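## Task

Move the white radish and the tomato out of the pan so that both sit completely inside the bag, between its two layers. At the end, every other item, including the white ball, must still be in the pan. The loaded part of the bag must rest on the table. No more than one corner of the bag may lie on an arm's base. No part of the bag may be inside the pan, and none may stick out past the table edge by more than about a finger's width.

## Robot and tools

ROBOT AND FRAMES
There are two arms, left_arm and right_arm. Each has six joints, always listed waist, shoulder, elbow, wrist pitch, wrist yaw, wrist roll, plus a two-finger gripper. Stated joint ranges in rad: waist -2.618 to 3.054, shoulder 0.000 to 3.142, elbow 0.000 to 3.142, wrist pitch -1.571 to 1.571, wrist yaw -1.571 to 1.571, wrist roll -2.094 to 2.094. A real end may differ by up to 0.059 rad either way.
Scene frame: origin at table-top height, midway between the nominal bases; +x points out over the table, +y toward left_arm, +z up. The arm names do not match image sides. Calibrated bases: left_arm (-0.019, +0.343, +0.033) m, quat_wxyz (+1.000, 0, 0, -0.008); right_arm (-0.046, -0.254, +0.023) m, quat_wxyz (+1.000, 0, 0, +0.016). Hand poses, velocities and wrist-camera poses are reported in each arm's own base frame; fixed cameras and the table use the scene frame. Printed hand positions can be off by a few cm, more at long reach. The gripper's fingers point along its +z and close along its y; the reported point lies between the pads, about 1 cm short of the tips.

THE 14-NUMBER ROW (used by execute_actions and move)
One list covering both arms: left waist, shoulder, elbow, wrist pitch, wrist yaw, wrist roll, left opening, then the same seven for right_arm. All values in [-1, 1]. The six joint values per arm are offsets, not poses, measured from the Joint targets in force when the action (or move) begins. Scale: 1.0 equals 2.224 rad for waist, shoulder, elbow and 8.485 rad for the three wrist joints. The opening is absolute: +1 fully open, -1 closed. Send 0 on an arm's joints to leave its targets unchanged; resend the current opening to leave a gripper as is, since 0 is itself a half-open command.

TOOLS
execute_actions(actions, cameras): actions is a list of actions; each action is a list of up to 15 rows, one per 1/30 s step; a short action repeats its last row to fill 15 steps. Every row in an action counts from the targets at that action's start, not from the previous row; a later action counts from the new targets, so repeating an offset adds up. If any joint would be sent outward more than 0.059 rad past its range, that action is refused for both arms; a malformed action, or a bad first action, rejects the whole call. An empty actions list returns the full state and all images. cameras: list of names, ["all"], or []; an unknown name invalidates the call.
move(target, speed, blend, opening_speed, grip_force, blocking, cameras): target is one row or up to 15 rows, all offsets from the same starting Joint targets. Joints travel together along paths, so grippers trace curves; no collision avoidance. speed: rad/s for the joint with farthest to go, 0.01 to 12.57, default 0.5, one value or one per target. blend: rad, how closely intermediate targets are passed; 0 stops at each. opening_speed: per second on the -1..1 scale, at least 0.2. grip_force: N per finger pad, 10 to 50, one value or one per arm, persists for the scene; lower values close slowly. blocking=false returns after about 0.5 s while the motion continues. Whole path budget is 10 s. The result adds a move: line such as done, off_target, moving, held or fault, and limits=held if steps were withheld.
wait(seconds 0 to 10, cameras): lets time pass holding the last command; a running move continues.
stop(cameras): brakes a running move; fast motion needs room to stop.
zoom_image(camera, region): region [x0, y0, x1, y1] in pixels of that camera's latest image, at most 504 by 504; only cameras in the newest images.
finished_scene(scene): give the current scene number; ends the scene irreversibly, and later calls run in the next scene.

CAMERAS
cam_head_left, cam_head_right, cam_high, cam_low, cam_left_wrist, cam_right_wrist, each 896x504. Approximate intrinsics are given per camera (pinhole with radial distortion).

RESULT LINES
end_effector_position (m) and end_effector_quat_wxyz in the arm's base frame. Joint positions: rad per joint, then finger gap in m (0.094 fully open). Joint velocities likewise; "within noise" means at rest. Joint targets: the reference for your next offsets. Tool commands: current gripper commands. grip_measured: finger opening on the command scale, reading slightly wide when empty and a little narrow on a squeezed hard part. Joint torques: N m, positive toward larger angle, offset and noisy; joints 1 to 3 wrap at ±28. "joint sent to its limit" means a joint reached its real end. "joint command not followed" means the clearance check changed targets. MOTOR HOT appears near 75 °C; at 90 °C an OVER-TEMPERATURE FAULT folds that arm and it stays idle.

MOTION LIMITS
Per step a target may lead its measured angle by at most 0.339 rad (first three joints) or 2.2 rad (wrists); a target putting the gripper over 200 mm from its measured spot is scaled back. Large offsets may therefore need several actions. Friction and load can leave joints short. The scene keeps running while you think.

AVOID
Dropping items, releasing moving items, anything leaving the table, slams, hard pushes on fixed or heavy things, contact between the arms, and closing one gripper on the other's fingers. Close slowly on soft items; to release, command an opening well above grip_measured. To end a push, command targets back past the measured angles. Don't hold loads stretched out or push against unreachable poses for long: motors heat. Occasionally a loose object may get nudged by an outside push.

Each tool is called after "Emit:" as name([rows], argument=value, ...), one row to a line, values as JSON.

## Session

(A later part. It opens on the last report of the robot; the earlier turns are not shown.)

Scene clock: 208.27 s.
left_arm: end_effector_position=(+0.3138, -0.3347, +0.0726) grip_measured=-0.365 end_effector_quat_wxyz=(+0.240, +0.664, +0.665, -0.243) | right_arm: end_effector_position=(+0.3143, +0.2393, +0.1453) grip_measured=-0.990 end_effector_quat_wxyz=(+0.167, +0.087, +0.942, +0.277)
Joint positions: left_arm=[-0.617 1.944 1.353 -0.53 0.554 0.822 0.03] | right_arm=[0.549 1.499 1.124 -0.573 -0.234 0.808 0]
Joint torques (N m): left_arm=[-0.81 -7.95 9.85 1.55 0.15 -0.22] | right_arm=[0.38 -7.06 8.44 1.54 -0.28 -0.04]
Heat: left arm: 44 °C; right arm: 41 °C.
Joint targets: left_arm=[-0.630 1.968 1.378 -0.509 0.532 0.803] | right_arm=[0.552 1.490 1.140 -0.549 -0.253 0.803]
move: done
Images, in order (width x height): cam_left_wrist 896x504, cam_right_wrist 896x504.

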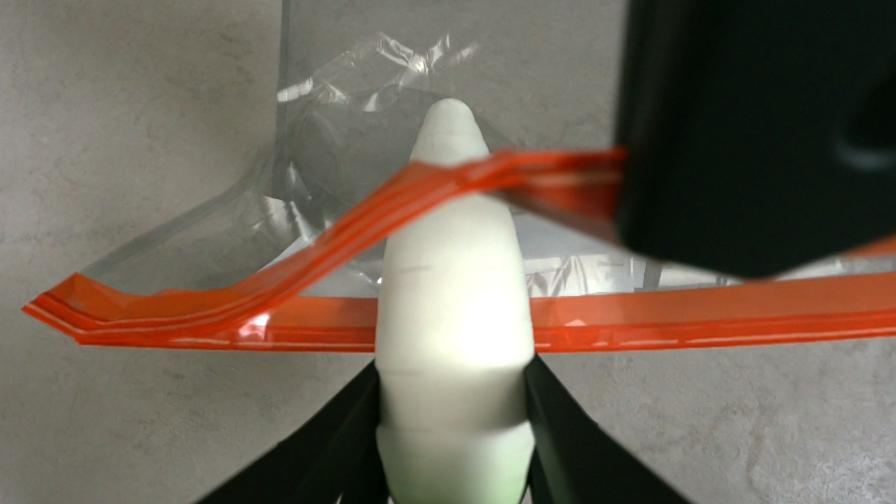

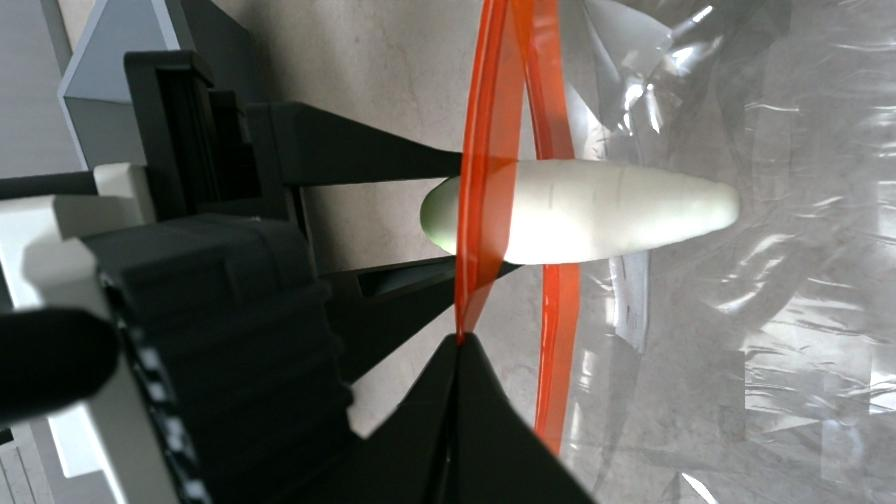

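Emit:
move(target=[0,0.0265,-0.0481,0.016,0,0,-0.5,0,0,0,0,0,0,-1], speed=0.2, cameras=["cam_left_wrist","cam_right_wrist","cam_low"])

Emit:
zoom_image(camera="cam_low", region=[370, 180, 570, 330])

Scene clock: 210.07 s.
left_arm: end_effector_position=(+0.3207, -0.3382, +0.0390) grip_measured=-0.365 end_effector_quat_wxyz=(+0.251, +0.659, +0.667, -0.239) | right_arm: end_effector_position=(+0.3087, +0.2374, +0.1417) grip_measured=-0.990 end_effector_quat_wxyz=(+0.154, +0.088, +0.946, +0.272)
Joint positions: left_arm=[-0.617 2.005 1.286 -0.375 0.545 0.807 0.03] | right_arm=[0.549 1.499 1.124 -0.601 -0.241 0.808 0]
Joint torques (N m): left_arm=[-0.72 -8.35 5.65 1.37 0.21 -0.09] | right_arm=[0.17 -7.01 8.39 1.76 -0.16 -0.04]
Heat: left arm: 44 °C; right arm: 41 °C.
Joint targets: left_arm=[-0.629 2.027 1.271 -0.373 0.532 0.803] | right_arm=[0.552 1.490 1.140 -0.549 -0.253 0.803]
move: off_target (right_arm); right_arm: the wrist pitch is farthest, 0.052 rad from its target
Images, in order (width x height): cam_low 896x504, cam_left_wrist 896x504, cam_right_wrist 896x504.

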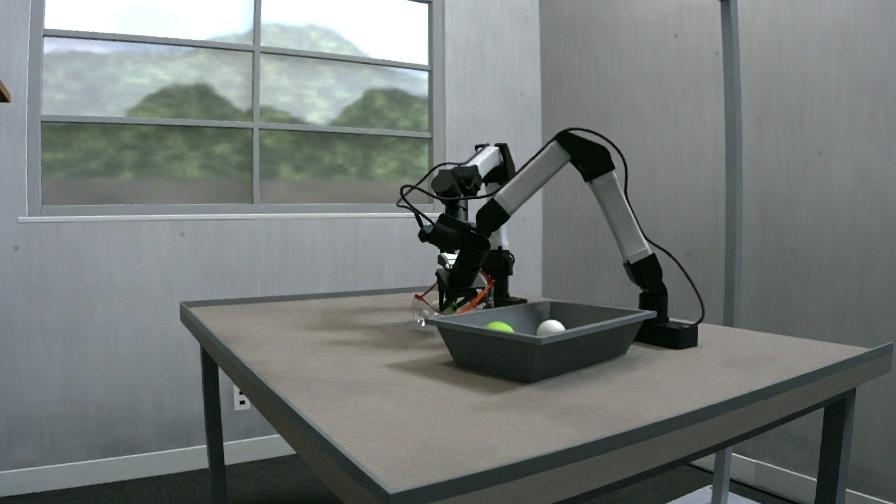

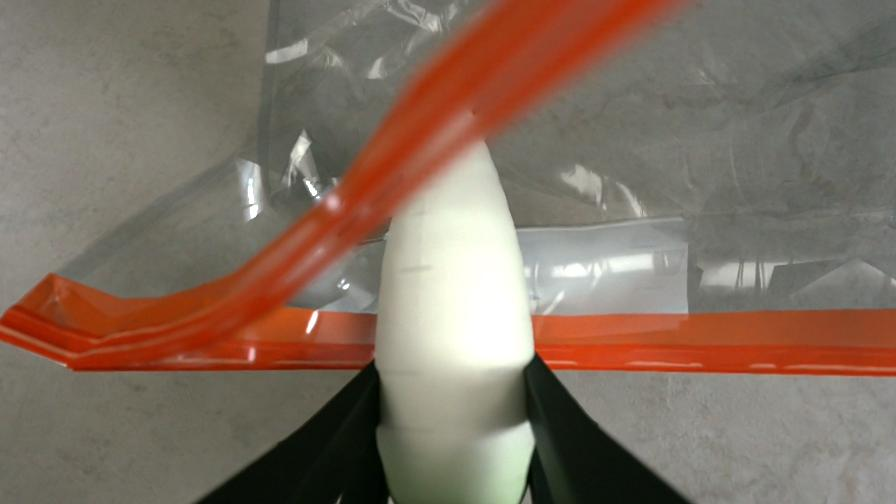

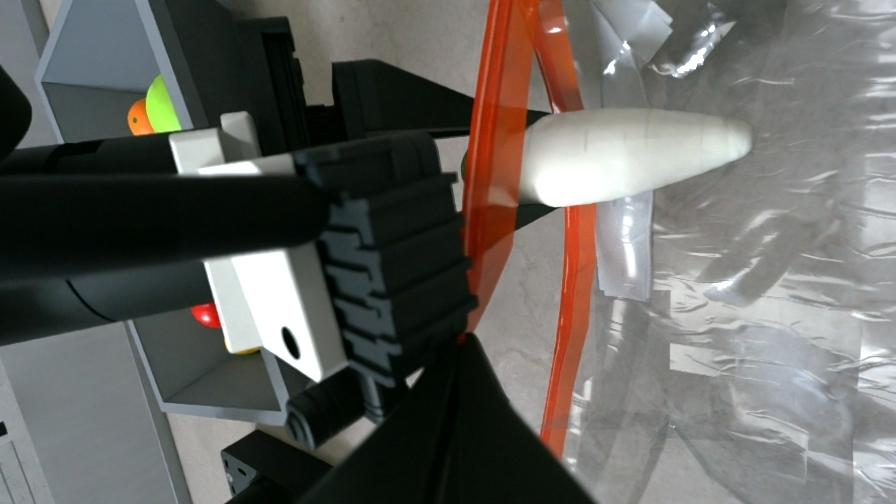

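Scaled by 2.520 from the camera's 896x504 image, which has a finer 1280x720 frame.

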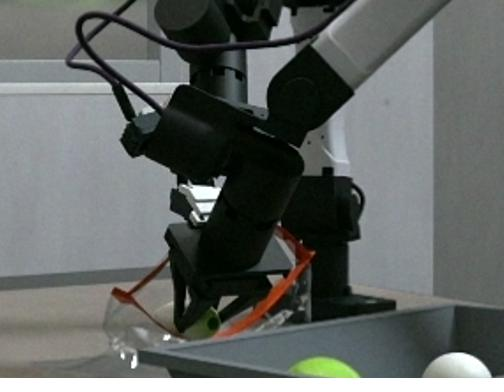

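Emit:
move(target=[0,0,0,0,0,0,-0.05,0,0,0,0,0,0,-1], opening_speed=0.6, cameras=["cam_left_wrist","cam_right_wrist","cam_low"])

Emit:
zoom_image(camera="cam_low", region=[370, 180, 570, 330])

Scene clock: 223.37 s.
left_arm: end_effector_position=(+0.3209, -0.3383, +0.0391) grip_measured=-0.052 end_effector_quat_wxyz=(+0.252, +0.659, +0.667, -0.239) | right_arm: end_effector_position=(+0.3088, +0.2375, +0.1417) grip_measured=-0.990 end_effector_quat_wxyz=(+0.154, +0.088, +0.946, +0.272)
Joint positions: left_arm=[-0.617 2.005 1.286 -0.374 0.545 0.806 0.045] | right_arm=[0.549 1.499 1.124 -0.601 -0.241 0.808 0]
Joint torques (N m): left_arm=[-0.75 -8.35 5.65 1.37 0.22 -0.08] | right_arm=[0.38 -7.01 8.39 1.77 -0.21 -0.04]
Heat: left arm: 43 °C; right arm: 40 °C.
Joint targets: left_arm=[-0.629 2.027 1.271 -0.373 0.532 0.803] | right_arm=[0.552 1.490 1.140 -0.549 -0.253 0.803]
move: off_target (right_arm); right_arm: the wrist pitch is farthest, 0.052 rad from its target
Images, in order (width x height): cam_low 896x504, cam_left_wrist 896x504, cam_right_wrist 896x504.

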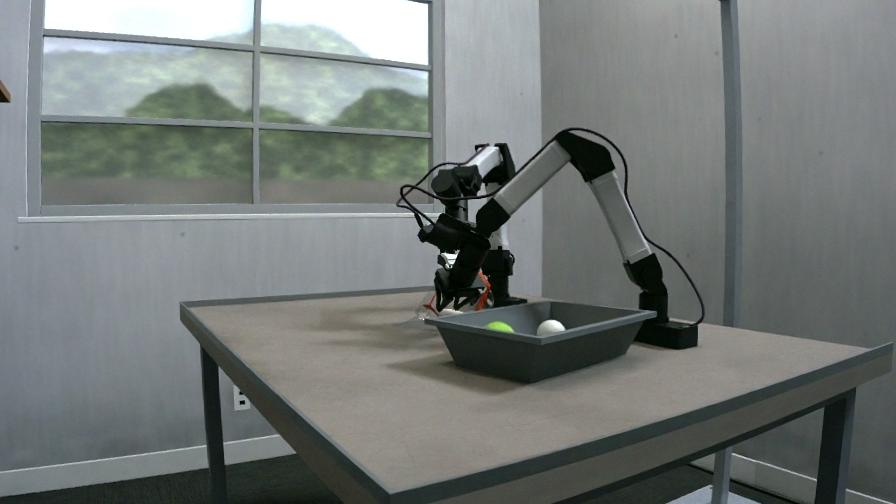

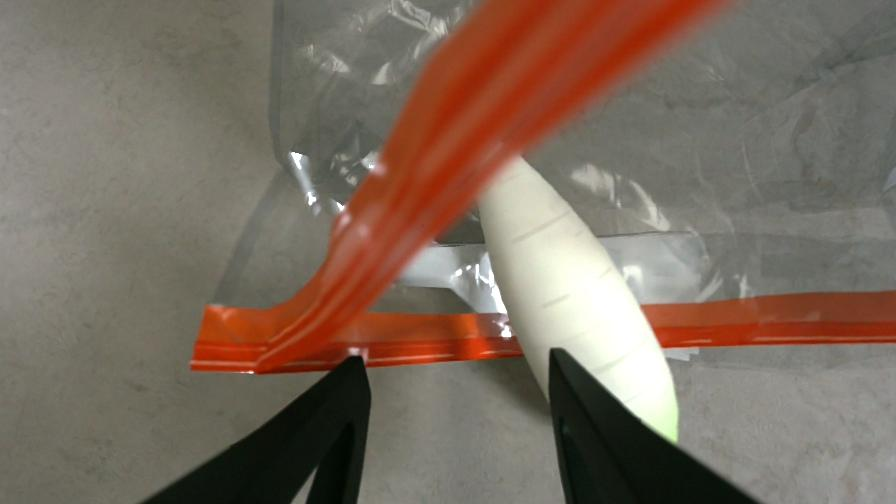

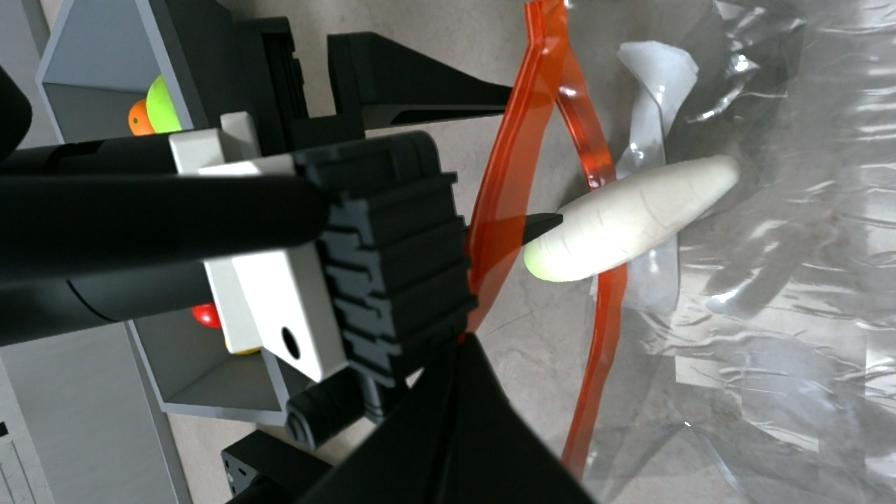

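Scaled by 2.520 from the camera's 896x504 image, which has a finer 1280x720 frame.

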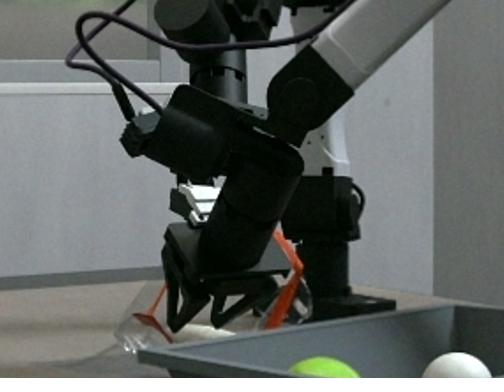

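Emit:
move(target=[0.0535,-0.1021,0.0175,-0.0391,0.0062,0.0156,-0.05,0,0,0,0,0,0,-1], speed=0.4)

Emit:
move(target=[0,0,0,0,0,0,-1,-0.0225,0,0.054,-0.0141,0,0,-1], speed=0.3, cameras=["cam_left_wrist","cam_right_wrist","cam_low","cam_high"])

Emit:
zoom_image(camera="cam_low", region=[370, 180, 570, 330])

Scene clock: 225.93 s.
left_arm: end_effector_position=(+0.3043, -0.2799, +0.0897) grip_measured=-0.052 end_effector_quat_wxyz=(+0.219, +0.659, +0.679, -0.237) | right_arm: end_effector_position=(+0.3133, +0.2417, +0.1463) grip_measured=-0.990 end_effector_quat_wxyz=(+0.164, +0.084, +0.941, +0.283)
Joint positions: left_arm=[-0.514 1.822 1.291 -0.691 0.57 0.923 0.045] | right_arm=[0.549 1.499 1.124 -0.57 -0.248 0.808 0]
Joint torques (N m): left_arm=[0.51 -10.43 9.21 0.94 0.5 0.07] | right_arm=[0.35 -7.06 8.43 1.5 -0.14 -0.04]
Heat: left arm: 43 °C; right arm: 40 °C.
Joint targets: left_arm=[-0.511 1.800 1.310 -0.705 0.585 0.935] | right_arm=[0.552 1.490 1.140 -0.549 -0.253 0.803]
move: done

Scene clock: 227.07 s.
left_arm: end_effector_position=(+0.3042, -0.2799, +0.0897) grip_measured=-0.985 end_effector_quat_wxyz=(+0.219, +0.659, +0.679, -0.238) | right_arm: end_effector_position=(+0.3259, +0.2297, +0.1737) grip_measured=-0.990 end_effector_quat_wxyz=(+0.172, +0.104, +0.939, +0.281)
Joint positions: left_arm=[-0.514 1.822 1.291 -0.691 0.571 0.923 0.001] | right_arm=[0.507 1.499 1.231 -0.672 -0.248 0.808 0]
Joint torques (N m): left_arm=[0.46 -10.4 9.2 0.95 0.49 0.07] | right_arm=[-0.42 -7.12 9.73 1.32 -0.14 -0.04]
Heat: left arm: 42 °C; right arm: 39 °C.
Joint targets: left_arm=[-0.511 1.800 1.310 -0.705 0.585 0.935] | right_arm=[0.502 1.490 1.260 -0.669 -0.253 0.803]
move: done
Images, in order (width x height): cam_high 896x504, cam_low 896x504, cam_left_wrist 896x504, cam_right_wrist 896x504.

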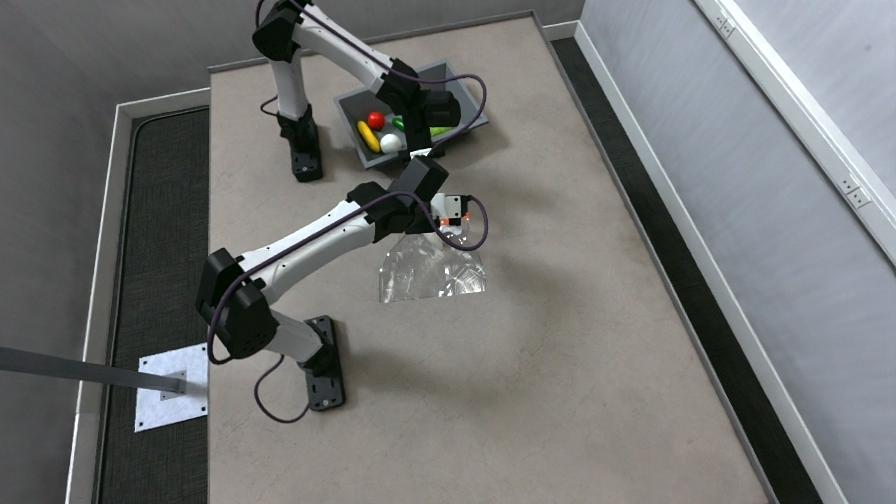

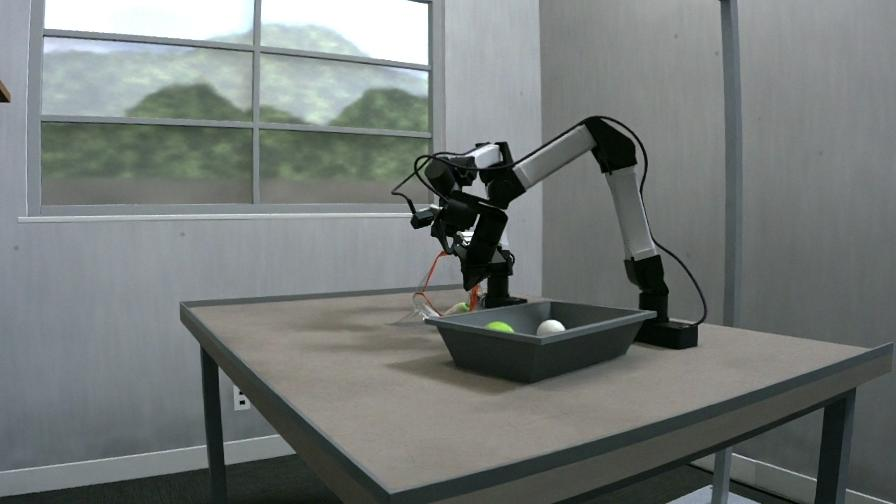

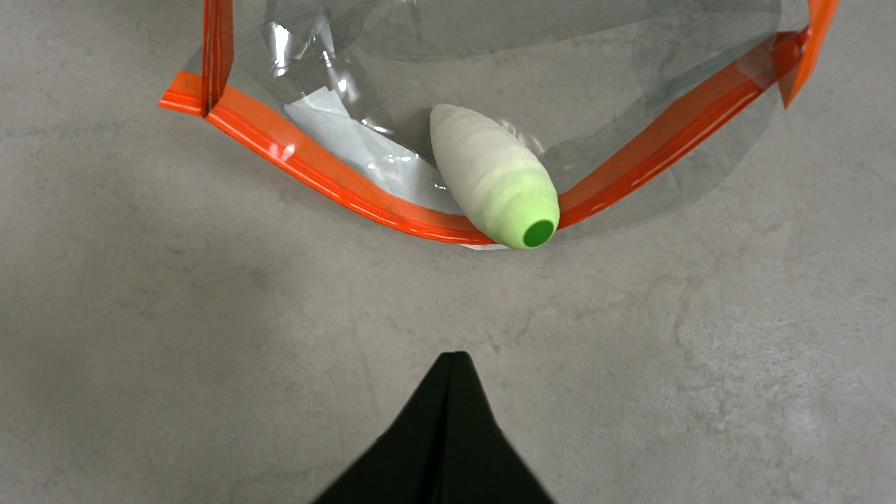

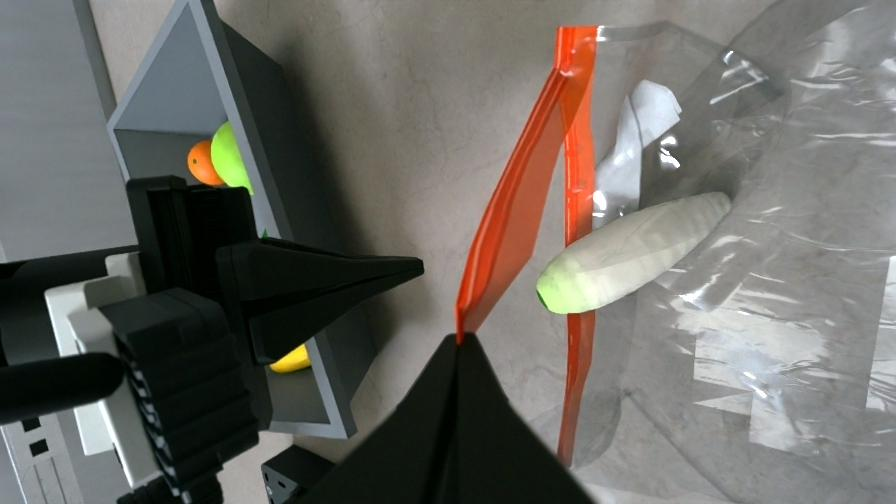

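Scaled by 2.520 from the camera's 896x504 image, which has a finer 1280x720 frame.

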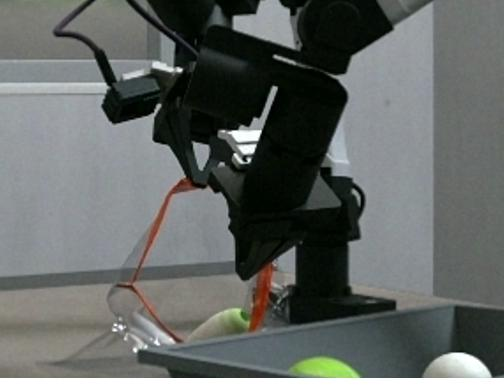

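Emit:
move(target=[0.018,0.0225,-0.2716,0.1055,0.0336,-0.0136,-1,0,0,0,0,0,0,-1], speed=0.5, cameras=["cam_left_wrist","cam_right_wrist","cam_low"])

Emit:
zoom_image(camera="cam_low", region=[370, 180, 570, 330])

Scene clock: 231.13 s.
left_arm: end_effector_position=(+0.2599, -0.2824, +0.0220) grip_measured=-0.985 end_effector_quat_wxyz=(+0.348, +0.629, +0.607, -0.338) | right_arm: end_effector_position=(+0.3258, +0.2296, +0.1737) grip_measured=-0.990 end_effector_quat_wxyz=(+0.172, +0.104, +0.939, +0.281)
Joint positions: left_arm=[-0.477 1.835 0.714 0.182 0.856 0.832 0.001] | right_arm=[0.507 1.499 1.231 -0.673 -0.248 0.808 0]
Joint torques (N m): left_arm=[0.77 -6.17 4.81 1.58 0.54 -0.16] | right_arm=[-0.42 -7.12 9.72 1.34 -0.14 -0.04]
Heat: left arm: 41 °C; right arm: 39 °C.
Joint targets: left_arm=[-0.470 1.849 0.706 0.190 0.870 0.820] | right_arm=[0.502 1.490 1.260 -0.669 -0.253 0.803]
move: done
Images, in order (width x height): cam_low 896x504, cam_left_wrist 896x504, cam_right_wrist 896x504.

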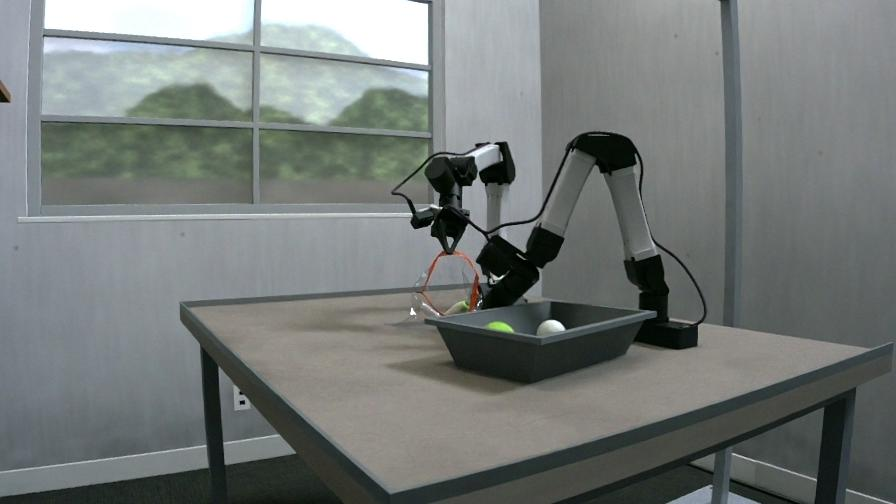

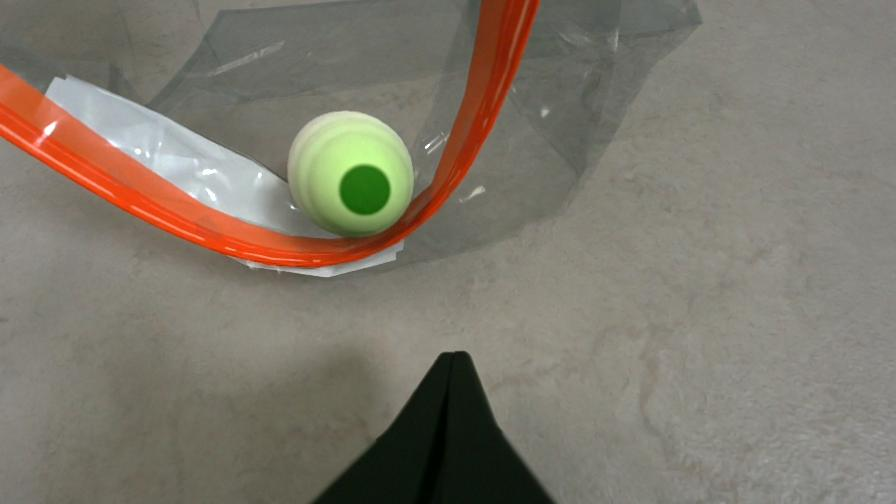

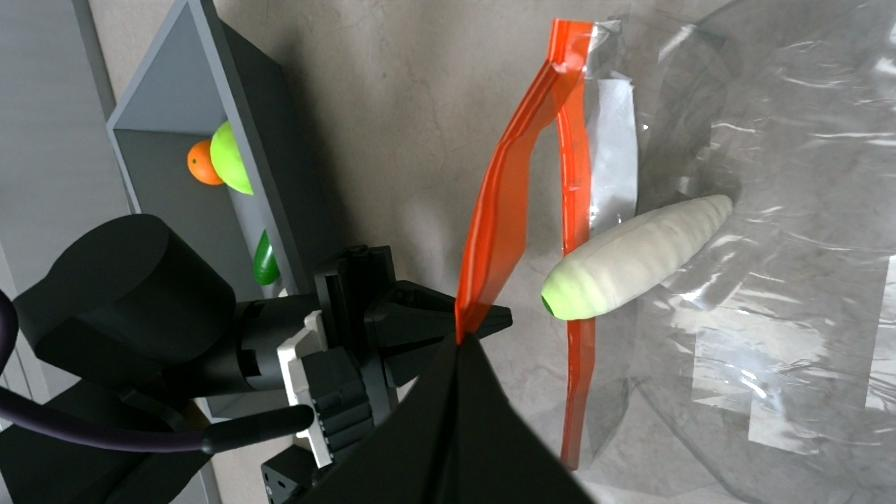

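Scaled by 2.520 from the camera's 896x504 image, which has a finer 1280x720 frame.

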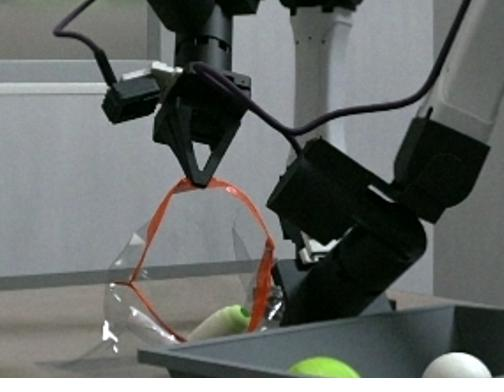

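Emit:
move([
  [0.0157,0.0409,0.076,-0.0124,0.0024,0.0047,-1,0,0,0,0,0,0,-1],
  [-0.0616,0.0971,0.147,0.0024,-0.013,-0.0206,-1,0,0,0,0,0,0,-1],
], speed=0.25, blend=0.03, cameras=["cam_left_wrist","cam_right_wrist","cam_low"])

Emit:
zoom_image(camera="cam_low", region=[370, 180, 570, 330])

Scene clock: 234.10 s.
left_arm: end_effector_position=(+0.3026, -0.3576, +0.0236) grip_measured=-0.985 end_effector_quat_wxyz=(+0.346, +0.620, +0.614, -0.344) | right_arm: end_effector_position=(+0.3258, +0.2296, +0.1737) grip_measured=-0.990 end_effector_quat_wxyz=(+0.172, +0.104, +0.939, +0.281)
Joint positions: left_arm=[-0.605 2.045 1.015 0.204 0.777 0.658 0.001] | right_arm=[0.507 1.499 1.231 -0.673 -0.248 0.808 0]
Joint torques (N m): left_arm=[0.03 -7.98 7.97 1.79 0.19 -0.19] | right_arm=[-0.39 -7.12 9.73 1.34 -0.14 -0.04]
Heat: left arm: 41 °C; right arm: 39 °C.
Joint targets: left_arm=[-0.607 2.066 1.033 0.210 0.760 0.645] | right_arm=[0.502 1.490 1.260 -0.669 -0.253 0.803]
move: done
Images, in order (width x height): cam_low 896x504, cam_left_wrist 896x504, cam_right_wrist 896x504.

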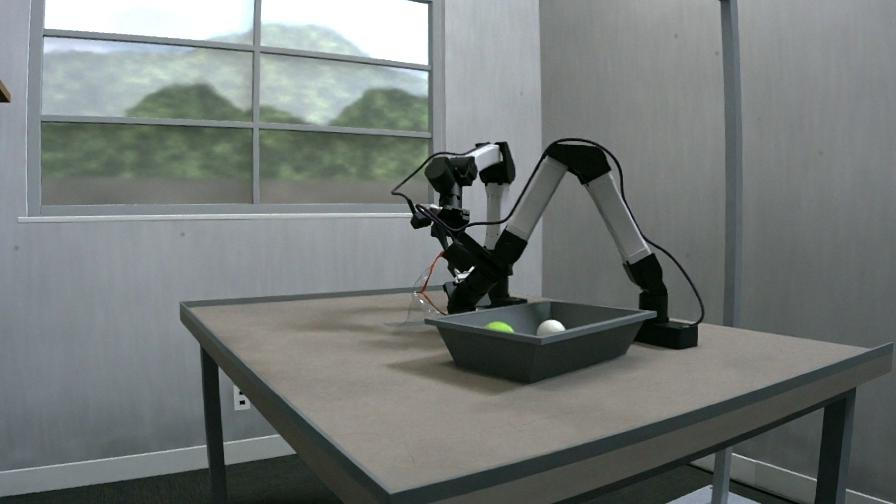

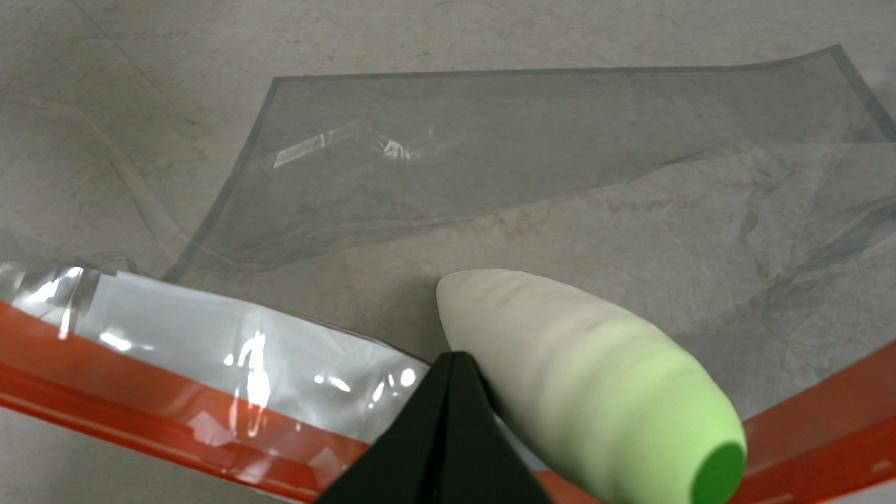

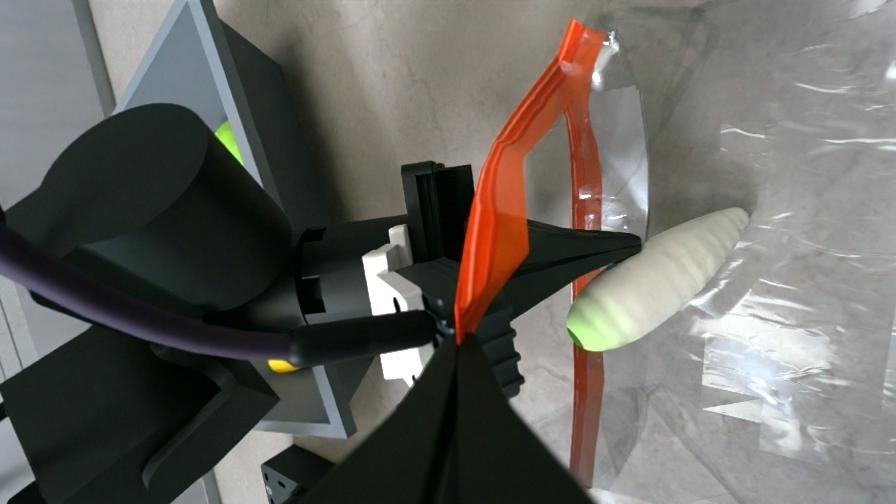

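Scaled by 2.520 from the camera's 896x504 image, which has a finer 1280x720 frame.

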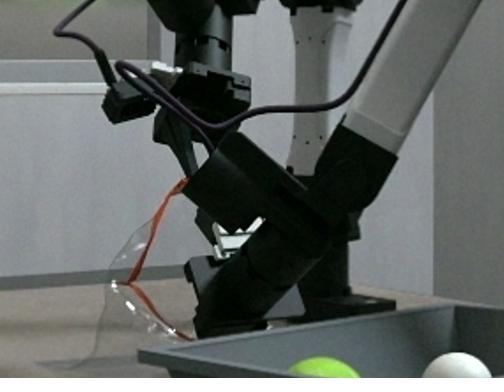

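Emit:
move([
  [0.0773,-0.0567,-0.071,-0.0147,0.0153,0.0253,-1,0,0,0,0,0,0,-1],
  [0.0324,-0.1443,-0.1924,0.0083,0.0059,0.0094,-1,0,0,0,0,0,0,-1],
  [-0.045,-0.0679,-0.1169,0.0209,-0.0083,-0.0114,-1,0,0,0,0,0,0,-1],
], speed=[0.4,0.4,0.25], blend=0.03, cameras=["cam_left_wrist","cam_right_wrist","cam_low"])

Emit:
zoom_image(camera="cam_low", region=[370, 180, 570, 330])

Scene clock: 237.60 s.
left_arm: end_effector_position=(+0.2395, -0.3521, +0.0235) grip_measured=-0.985 end_effector_quat_wxyz=(+0.346, +0.620, +0.614, -0.344) | right_arm: end_effector_position=(+0.3258, +0.2296, +0.1737) grip_measured=-0.990 end_effector_quat_wxyz=(+0.172, +0.104, +0.939, +0.281)
Joint positions: left_arm=[-0.705 1.897 0.755 0.381 0.707 0.561 0.001] | right_arm=[0.507 1.499 1.231 -0.673 -0.248 0.808 0]
Joint torques (N m): left_arm=[0.02 -6.63 7.43 1.92 0.12 -0.17] | right_arm=[-0.42 -7.1 9.73 1.34 -0.15 -0.04]
Heat: left arm: 41 °C; right arm: 39 °C.
Joint targets: left_arm=[-0.707 1.915 0.773 0.388 0.689 0.548] | right_arm=[0.502 1.490 1.260 -0.669 -0.253 0.803]
move: done
Images, in order (width x height): cam_low 896x504, cam_left_wrist 896x504, cam_right_wrist 896x504.

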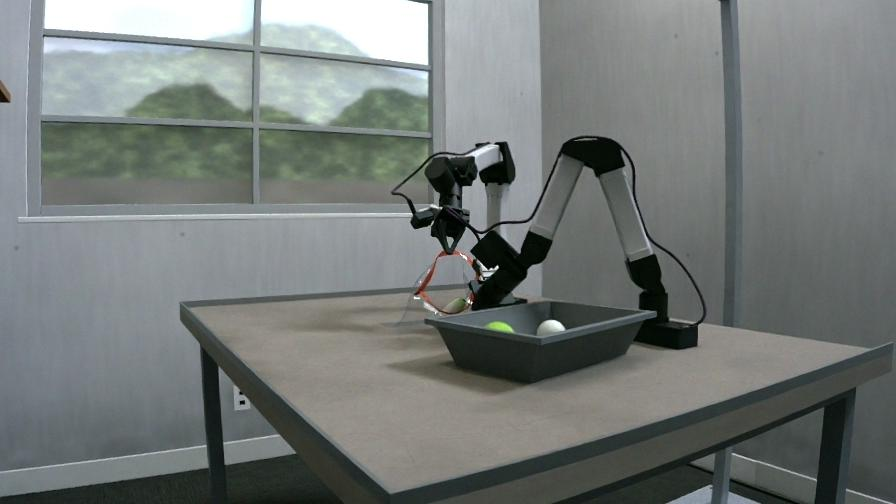

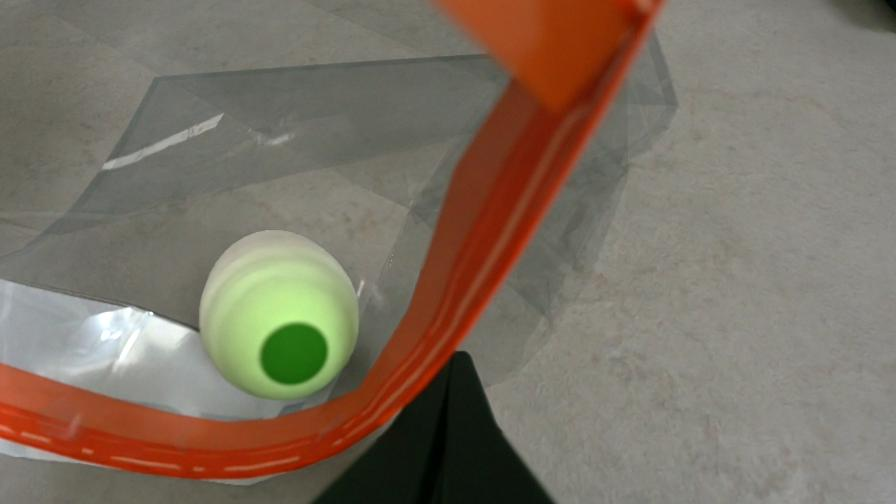

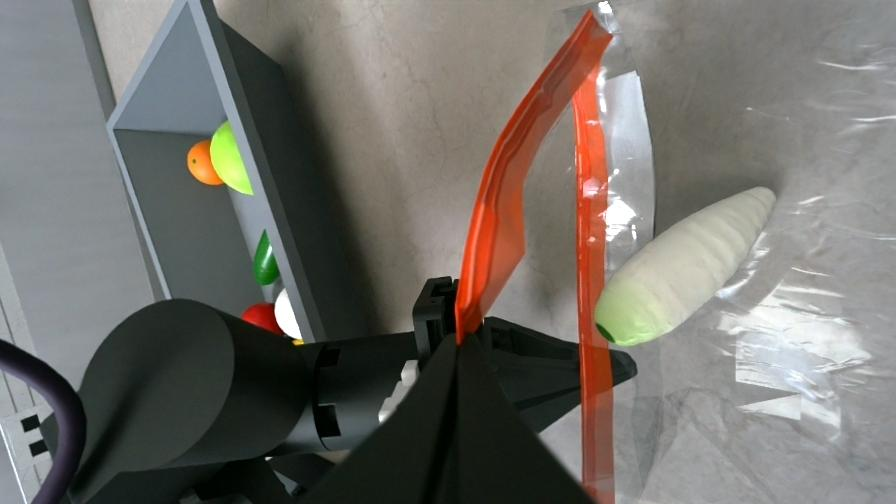

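Scaled by 2.520 from the camera's 896x504 image, which has a finer 1280x720 frame.

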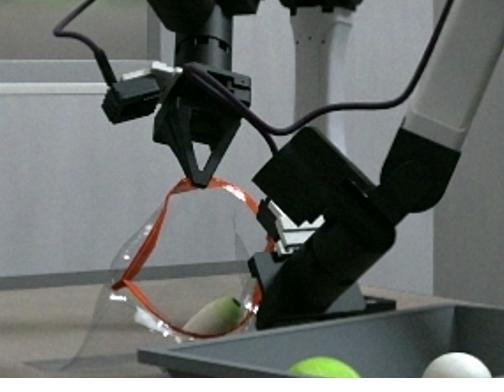

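Emit:
move([
  [0.0773,-0.0764,-0.0755,-0.0127,0.0143,0.0209,-1,0,0,0,0,0,0,-1],
  [0.1057,-0.0211,0.0009,-0.0272,0.0202,0.0309,-1,0,0,0,0,0,0,-1],
  [0.0198,0.0742,0.1223,-0.0163,0.0037,0.0047,-1,0,0,0,0,0,0,-1],
], speed=[0.4,0.4,0.25], blend=0.03, cameras=["cam_left_wrist","cam_right_wrist","cam_low"])

Emit:
zoom_image(camera="cam_low", region=[370, 180, 570, 330])

Scene clock: 241.03 s.
left_arm: end_effector_position=(+0.2942, -0.3772, +0.0233) grip_measured=-0.985 end_effector_quat_wxyz=(+0.345, +0.620, +0.615, -0.344) | right_arm: end_effector_position=(+0.3257, +0.2296, +0.1736) grip_measured=-0.990 end_effector_quat_wxyz=(+0.171, +0.104, +0.939, +0.281)
Joint positions: left_arm=[-0.661 2.059 1.027 0.244 0.739 0.601 0.001] | right_arm=[0.507 1.499 1.231 -0.673 -0.248 0.808 0]
Joint torques (N m): left_arm=[0.02 -8.12 8.1 1.85 0.15 -0.17] | right_arm=[-0.4 -7.12 9.73 1.34 -0.15 -0.04]
Heat: left arm: 40 °C; right arm: 39 °C.
Joint targets: left_arm=[-0.664 2.080 1.045 0.249 0.721 0.588] | right_arm=[0.502 1.490 1.260 -0.669 -0.253 0.803]
move: done
Images, in order (width x height): cam_low 896x504, cam_left_wrist 896x504, cam_right_wrist 896x504.

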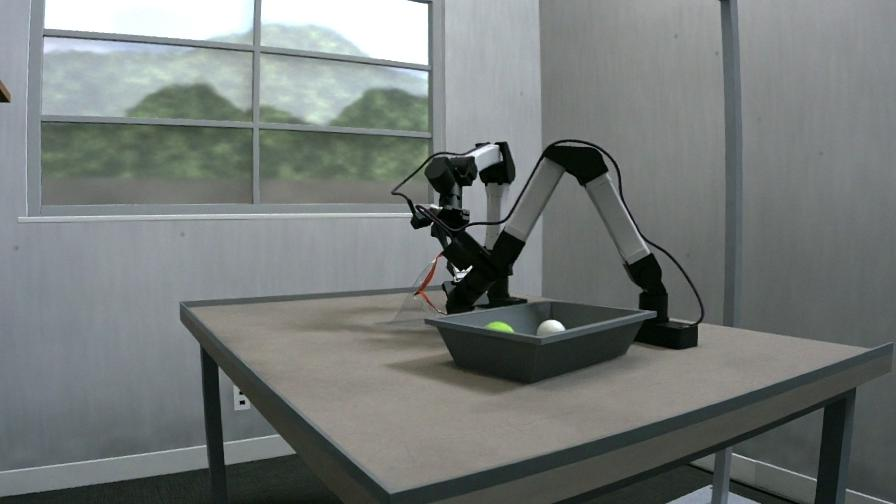

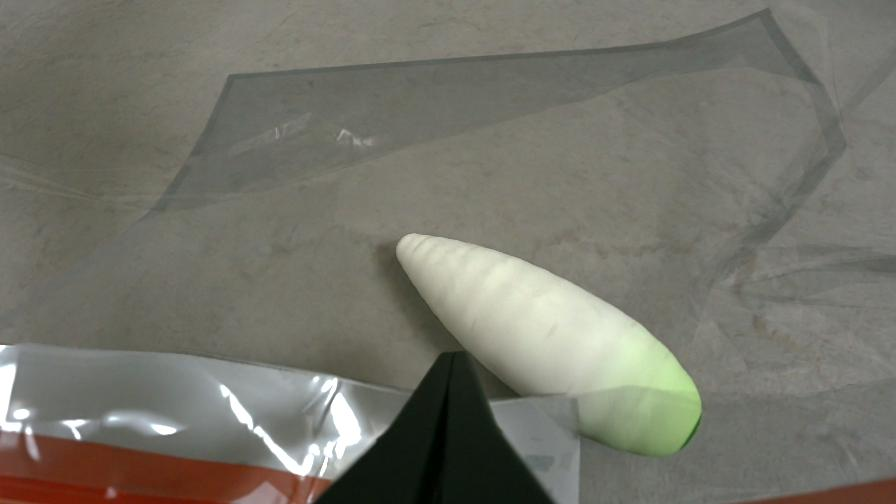

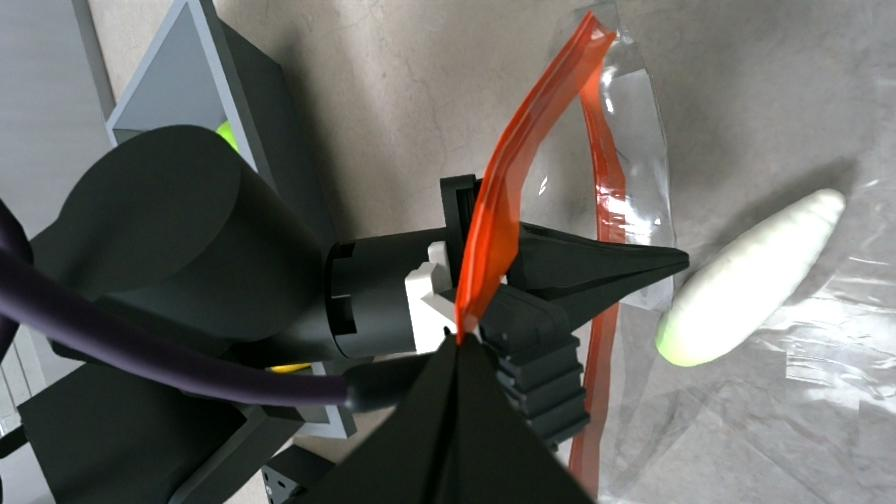

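Scaled by 2.520 from the camera's 896x504 image, which has a finer 1280x720 frame.

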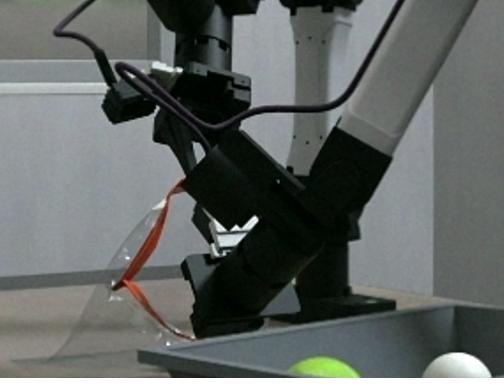

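Emit:
move([
  [0.0863,-0.0953,-0.1214,-0.0108,0.0164,0.0262,-1,0,0,0,0,0,0,-1],
  [0.1412,-0.1484,0.1371,-0.1001,0.0093,0.025,-1,0,0,0,0,0,0,-1],
  [0.2536,-0.3507,0.1601,-0.2062,-0.085,-0.0693,0.5,0,0,0,0,0,0,-1],
], speed=[0.5,1.0,1.2], blend=0.05, cameras=["cam_left_wrist","cam_right_wrist","cam_low","cam_high"])

Emit:
zoom_image(camera="cam_low", region=[370, 180, 570, 330])

Scene clock: 245.00 s.
left_arm: end_effector_position=(+0.2285, -0.0269, +0.2029) grip_measured=+0.498 end_effector_quat_wxyz=(+0.081, +0.059, +0.995, -0.012) | right_arm: end_effector_position=(+0.3257, +0.2296, +0.1736) grip_measured=-0.990 end_effector_quat_wxyz=(+0.171, +0.104, +0.939, +0.281)
Joint positions: left_arm=[-0.105 1.303 1.384 -1.487 0.015 0.012 0.07] | right_arm=[0.507 1.499 1.231 -0.673 -0.248 0.808 0]
Joint torques (N m): left_arm=[0.68 -3.99 8.65 0.66 -0.13 -0.16] | right_arm=[-0.42 -7.12 9.72 1.34 -0.14 -0.04]
Heat: left arm: 40 °C; right arm: 39 °C.
Joint targets: left_arm=[-0.099 1.300 1.401 -1.500 -0.001 0.000] | right_arm=[0.502 1.490 1.260 -0.669 -0.253 0.803]
move: done
Images, in order (width x height): cam_high 896x504, cam_low 896x504, cam_left_wrist 896x504, cam_right_wrist 896x504.

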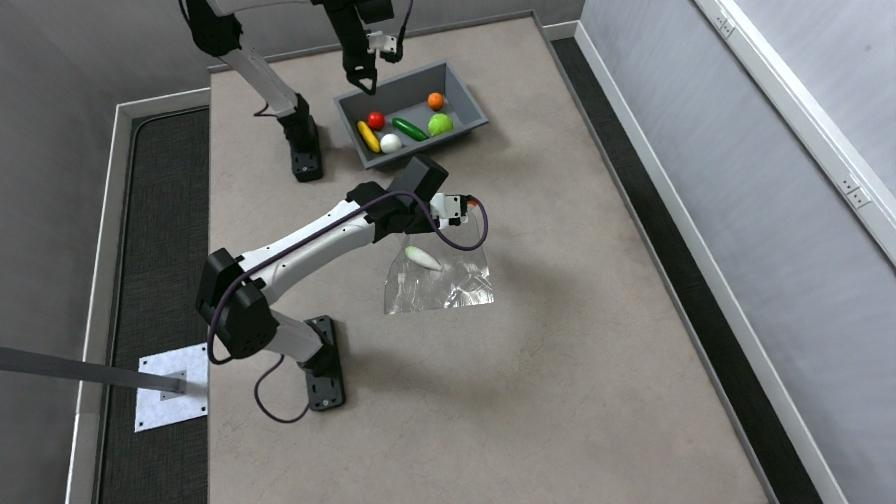

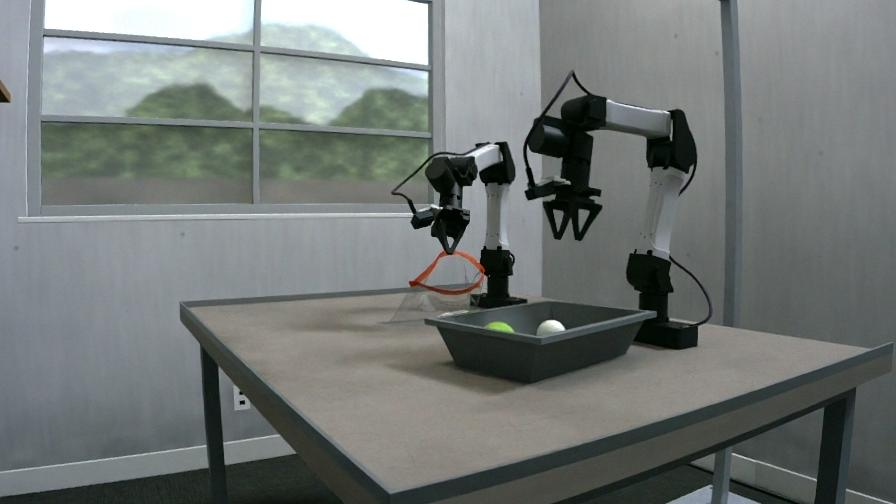

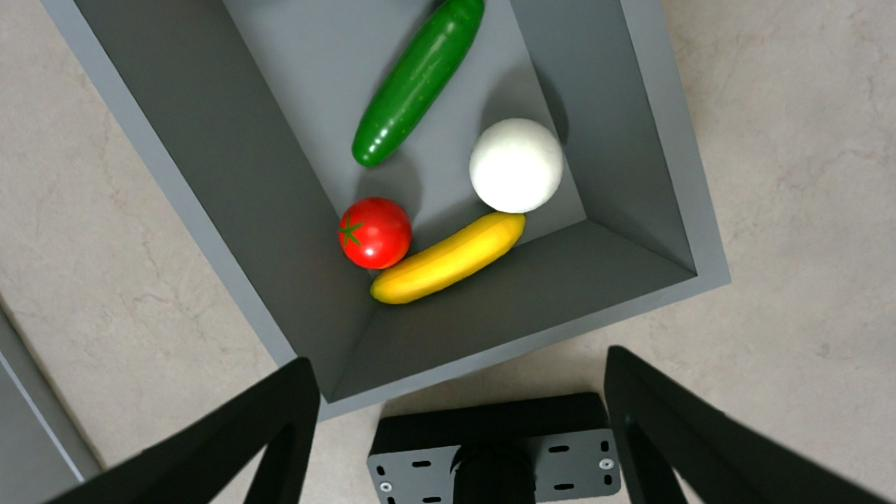

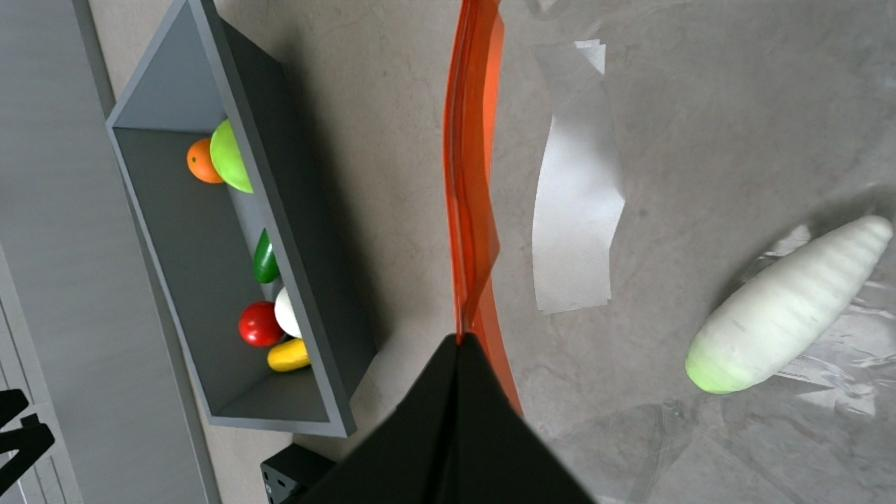

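Scaled by 2.520 from the camera's 896x504 image, which has a finer 1280x720 frame.

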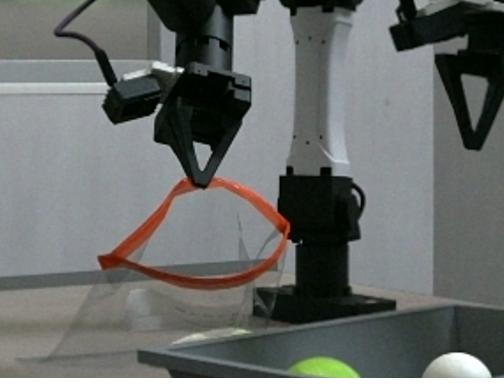

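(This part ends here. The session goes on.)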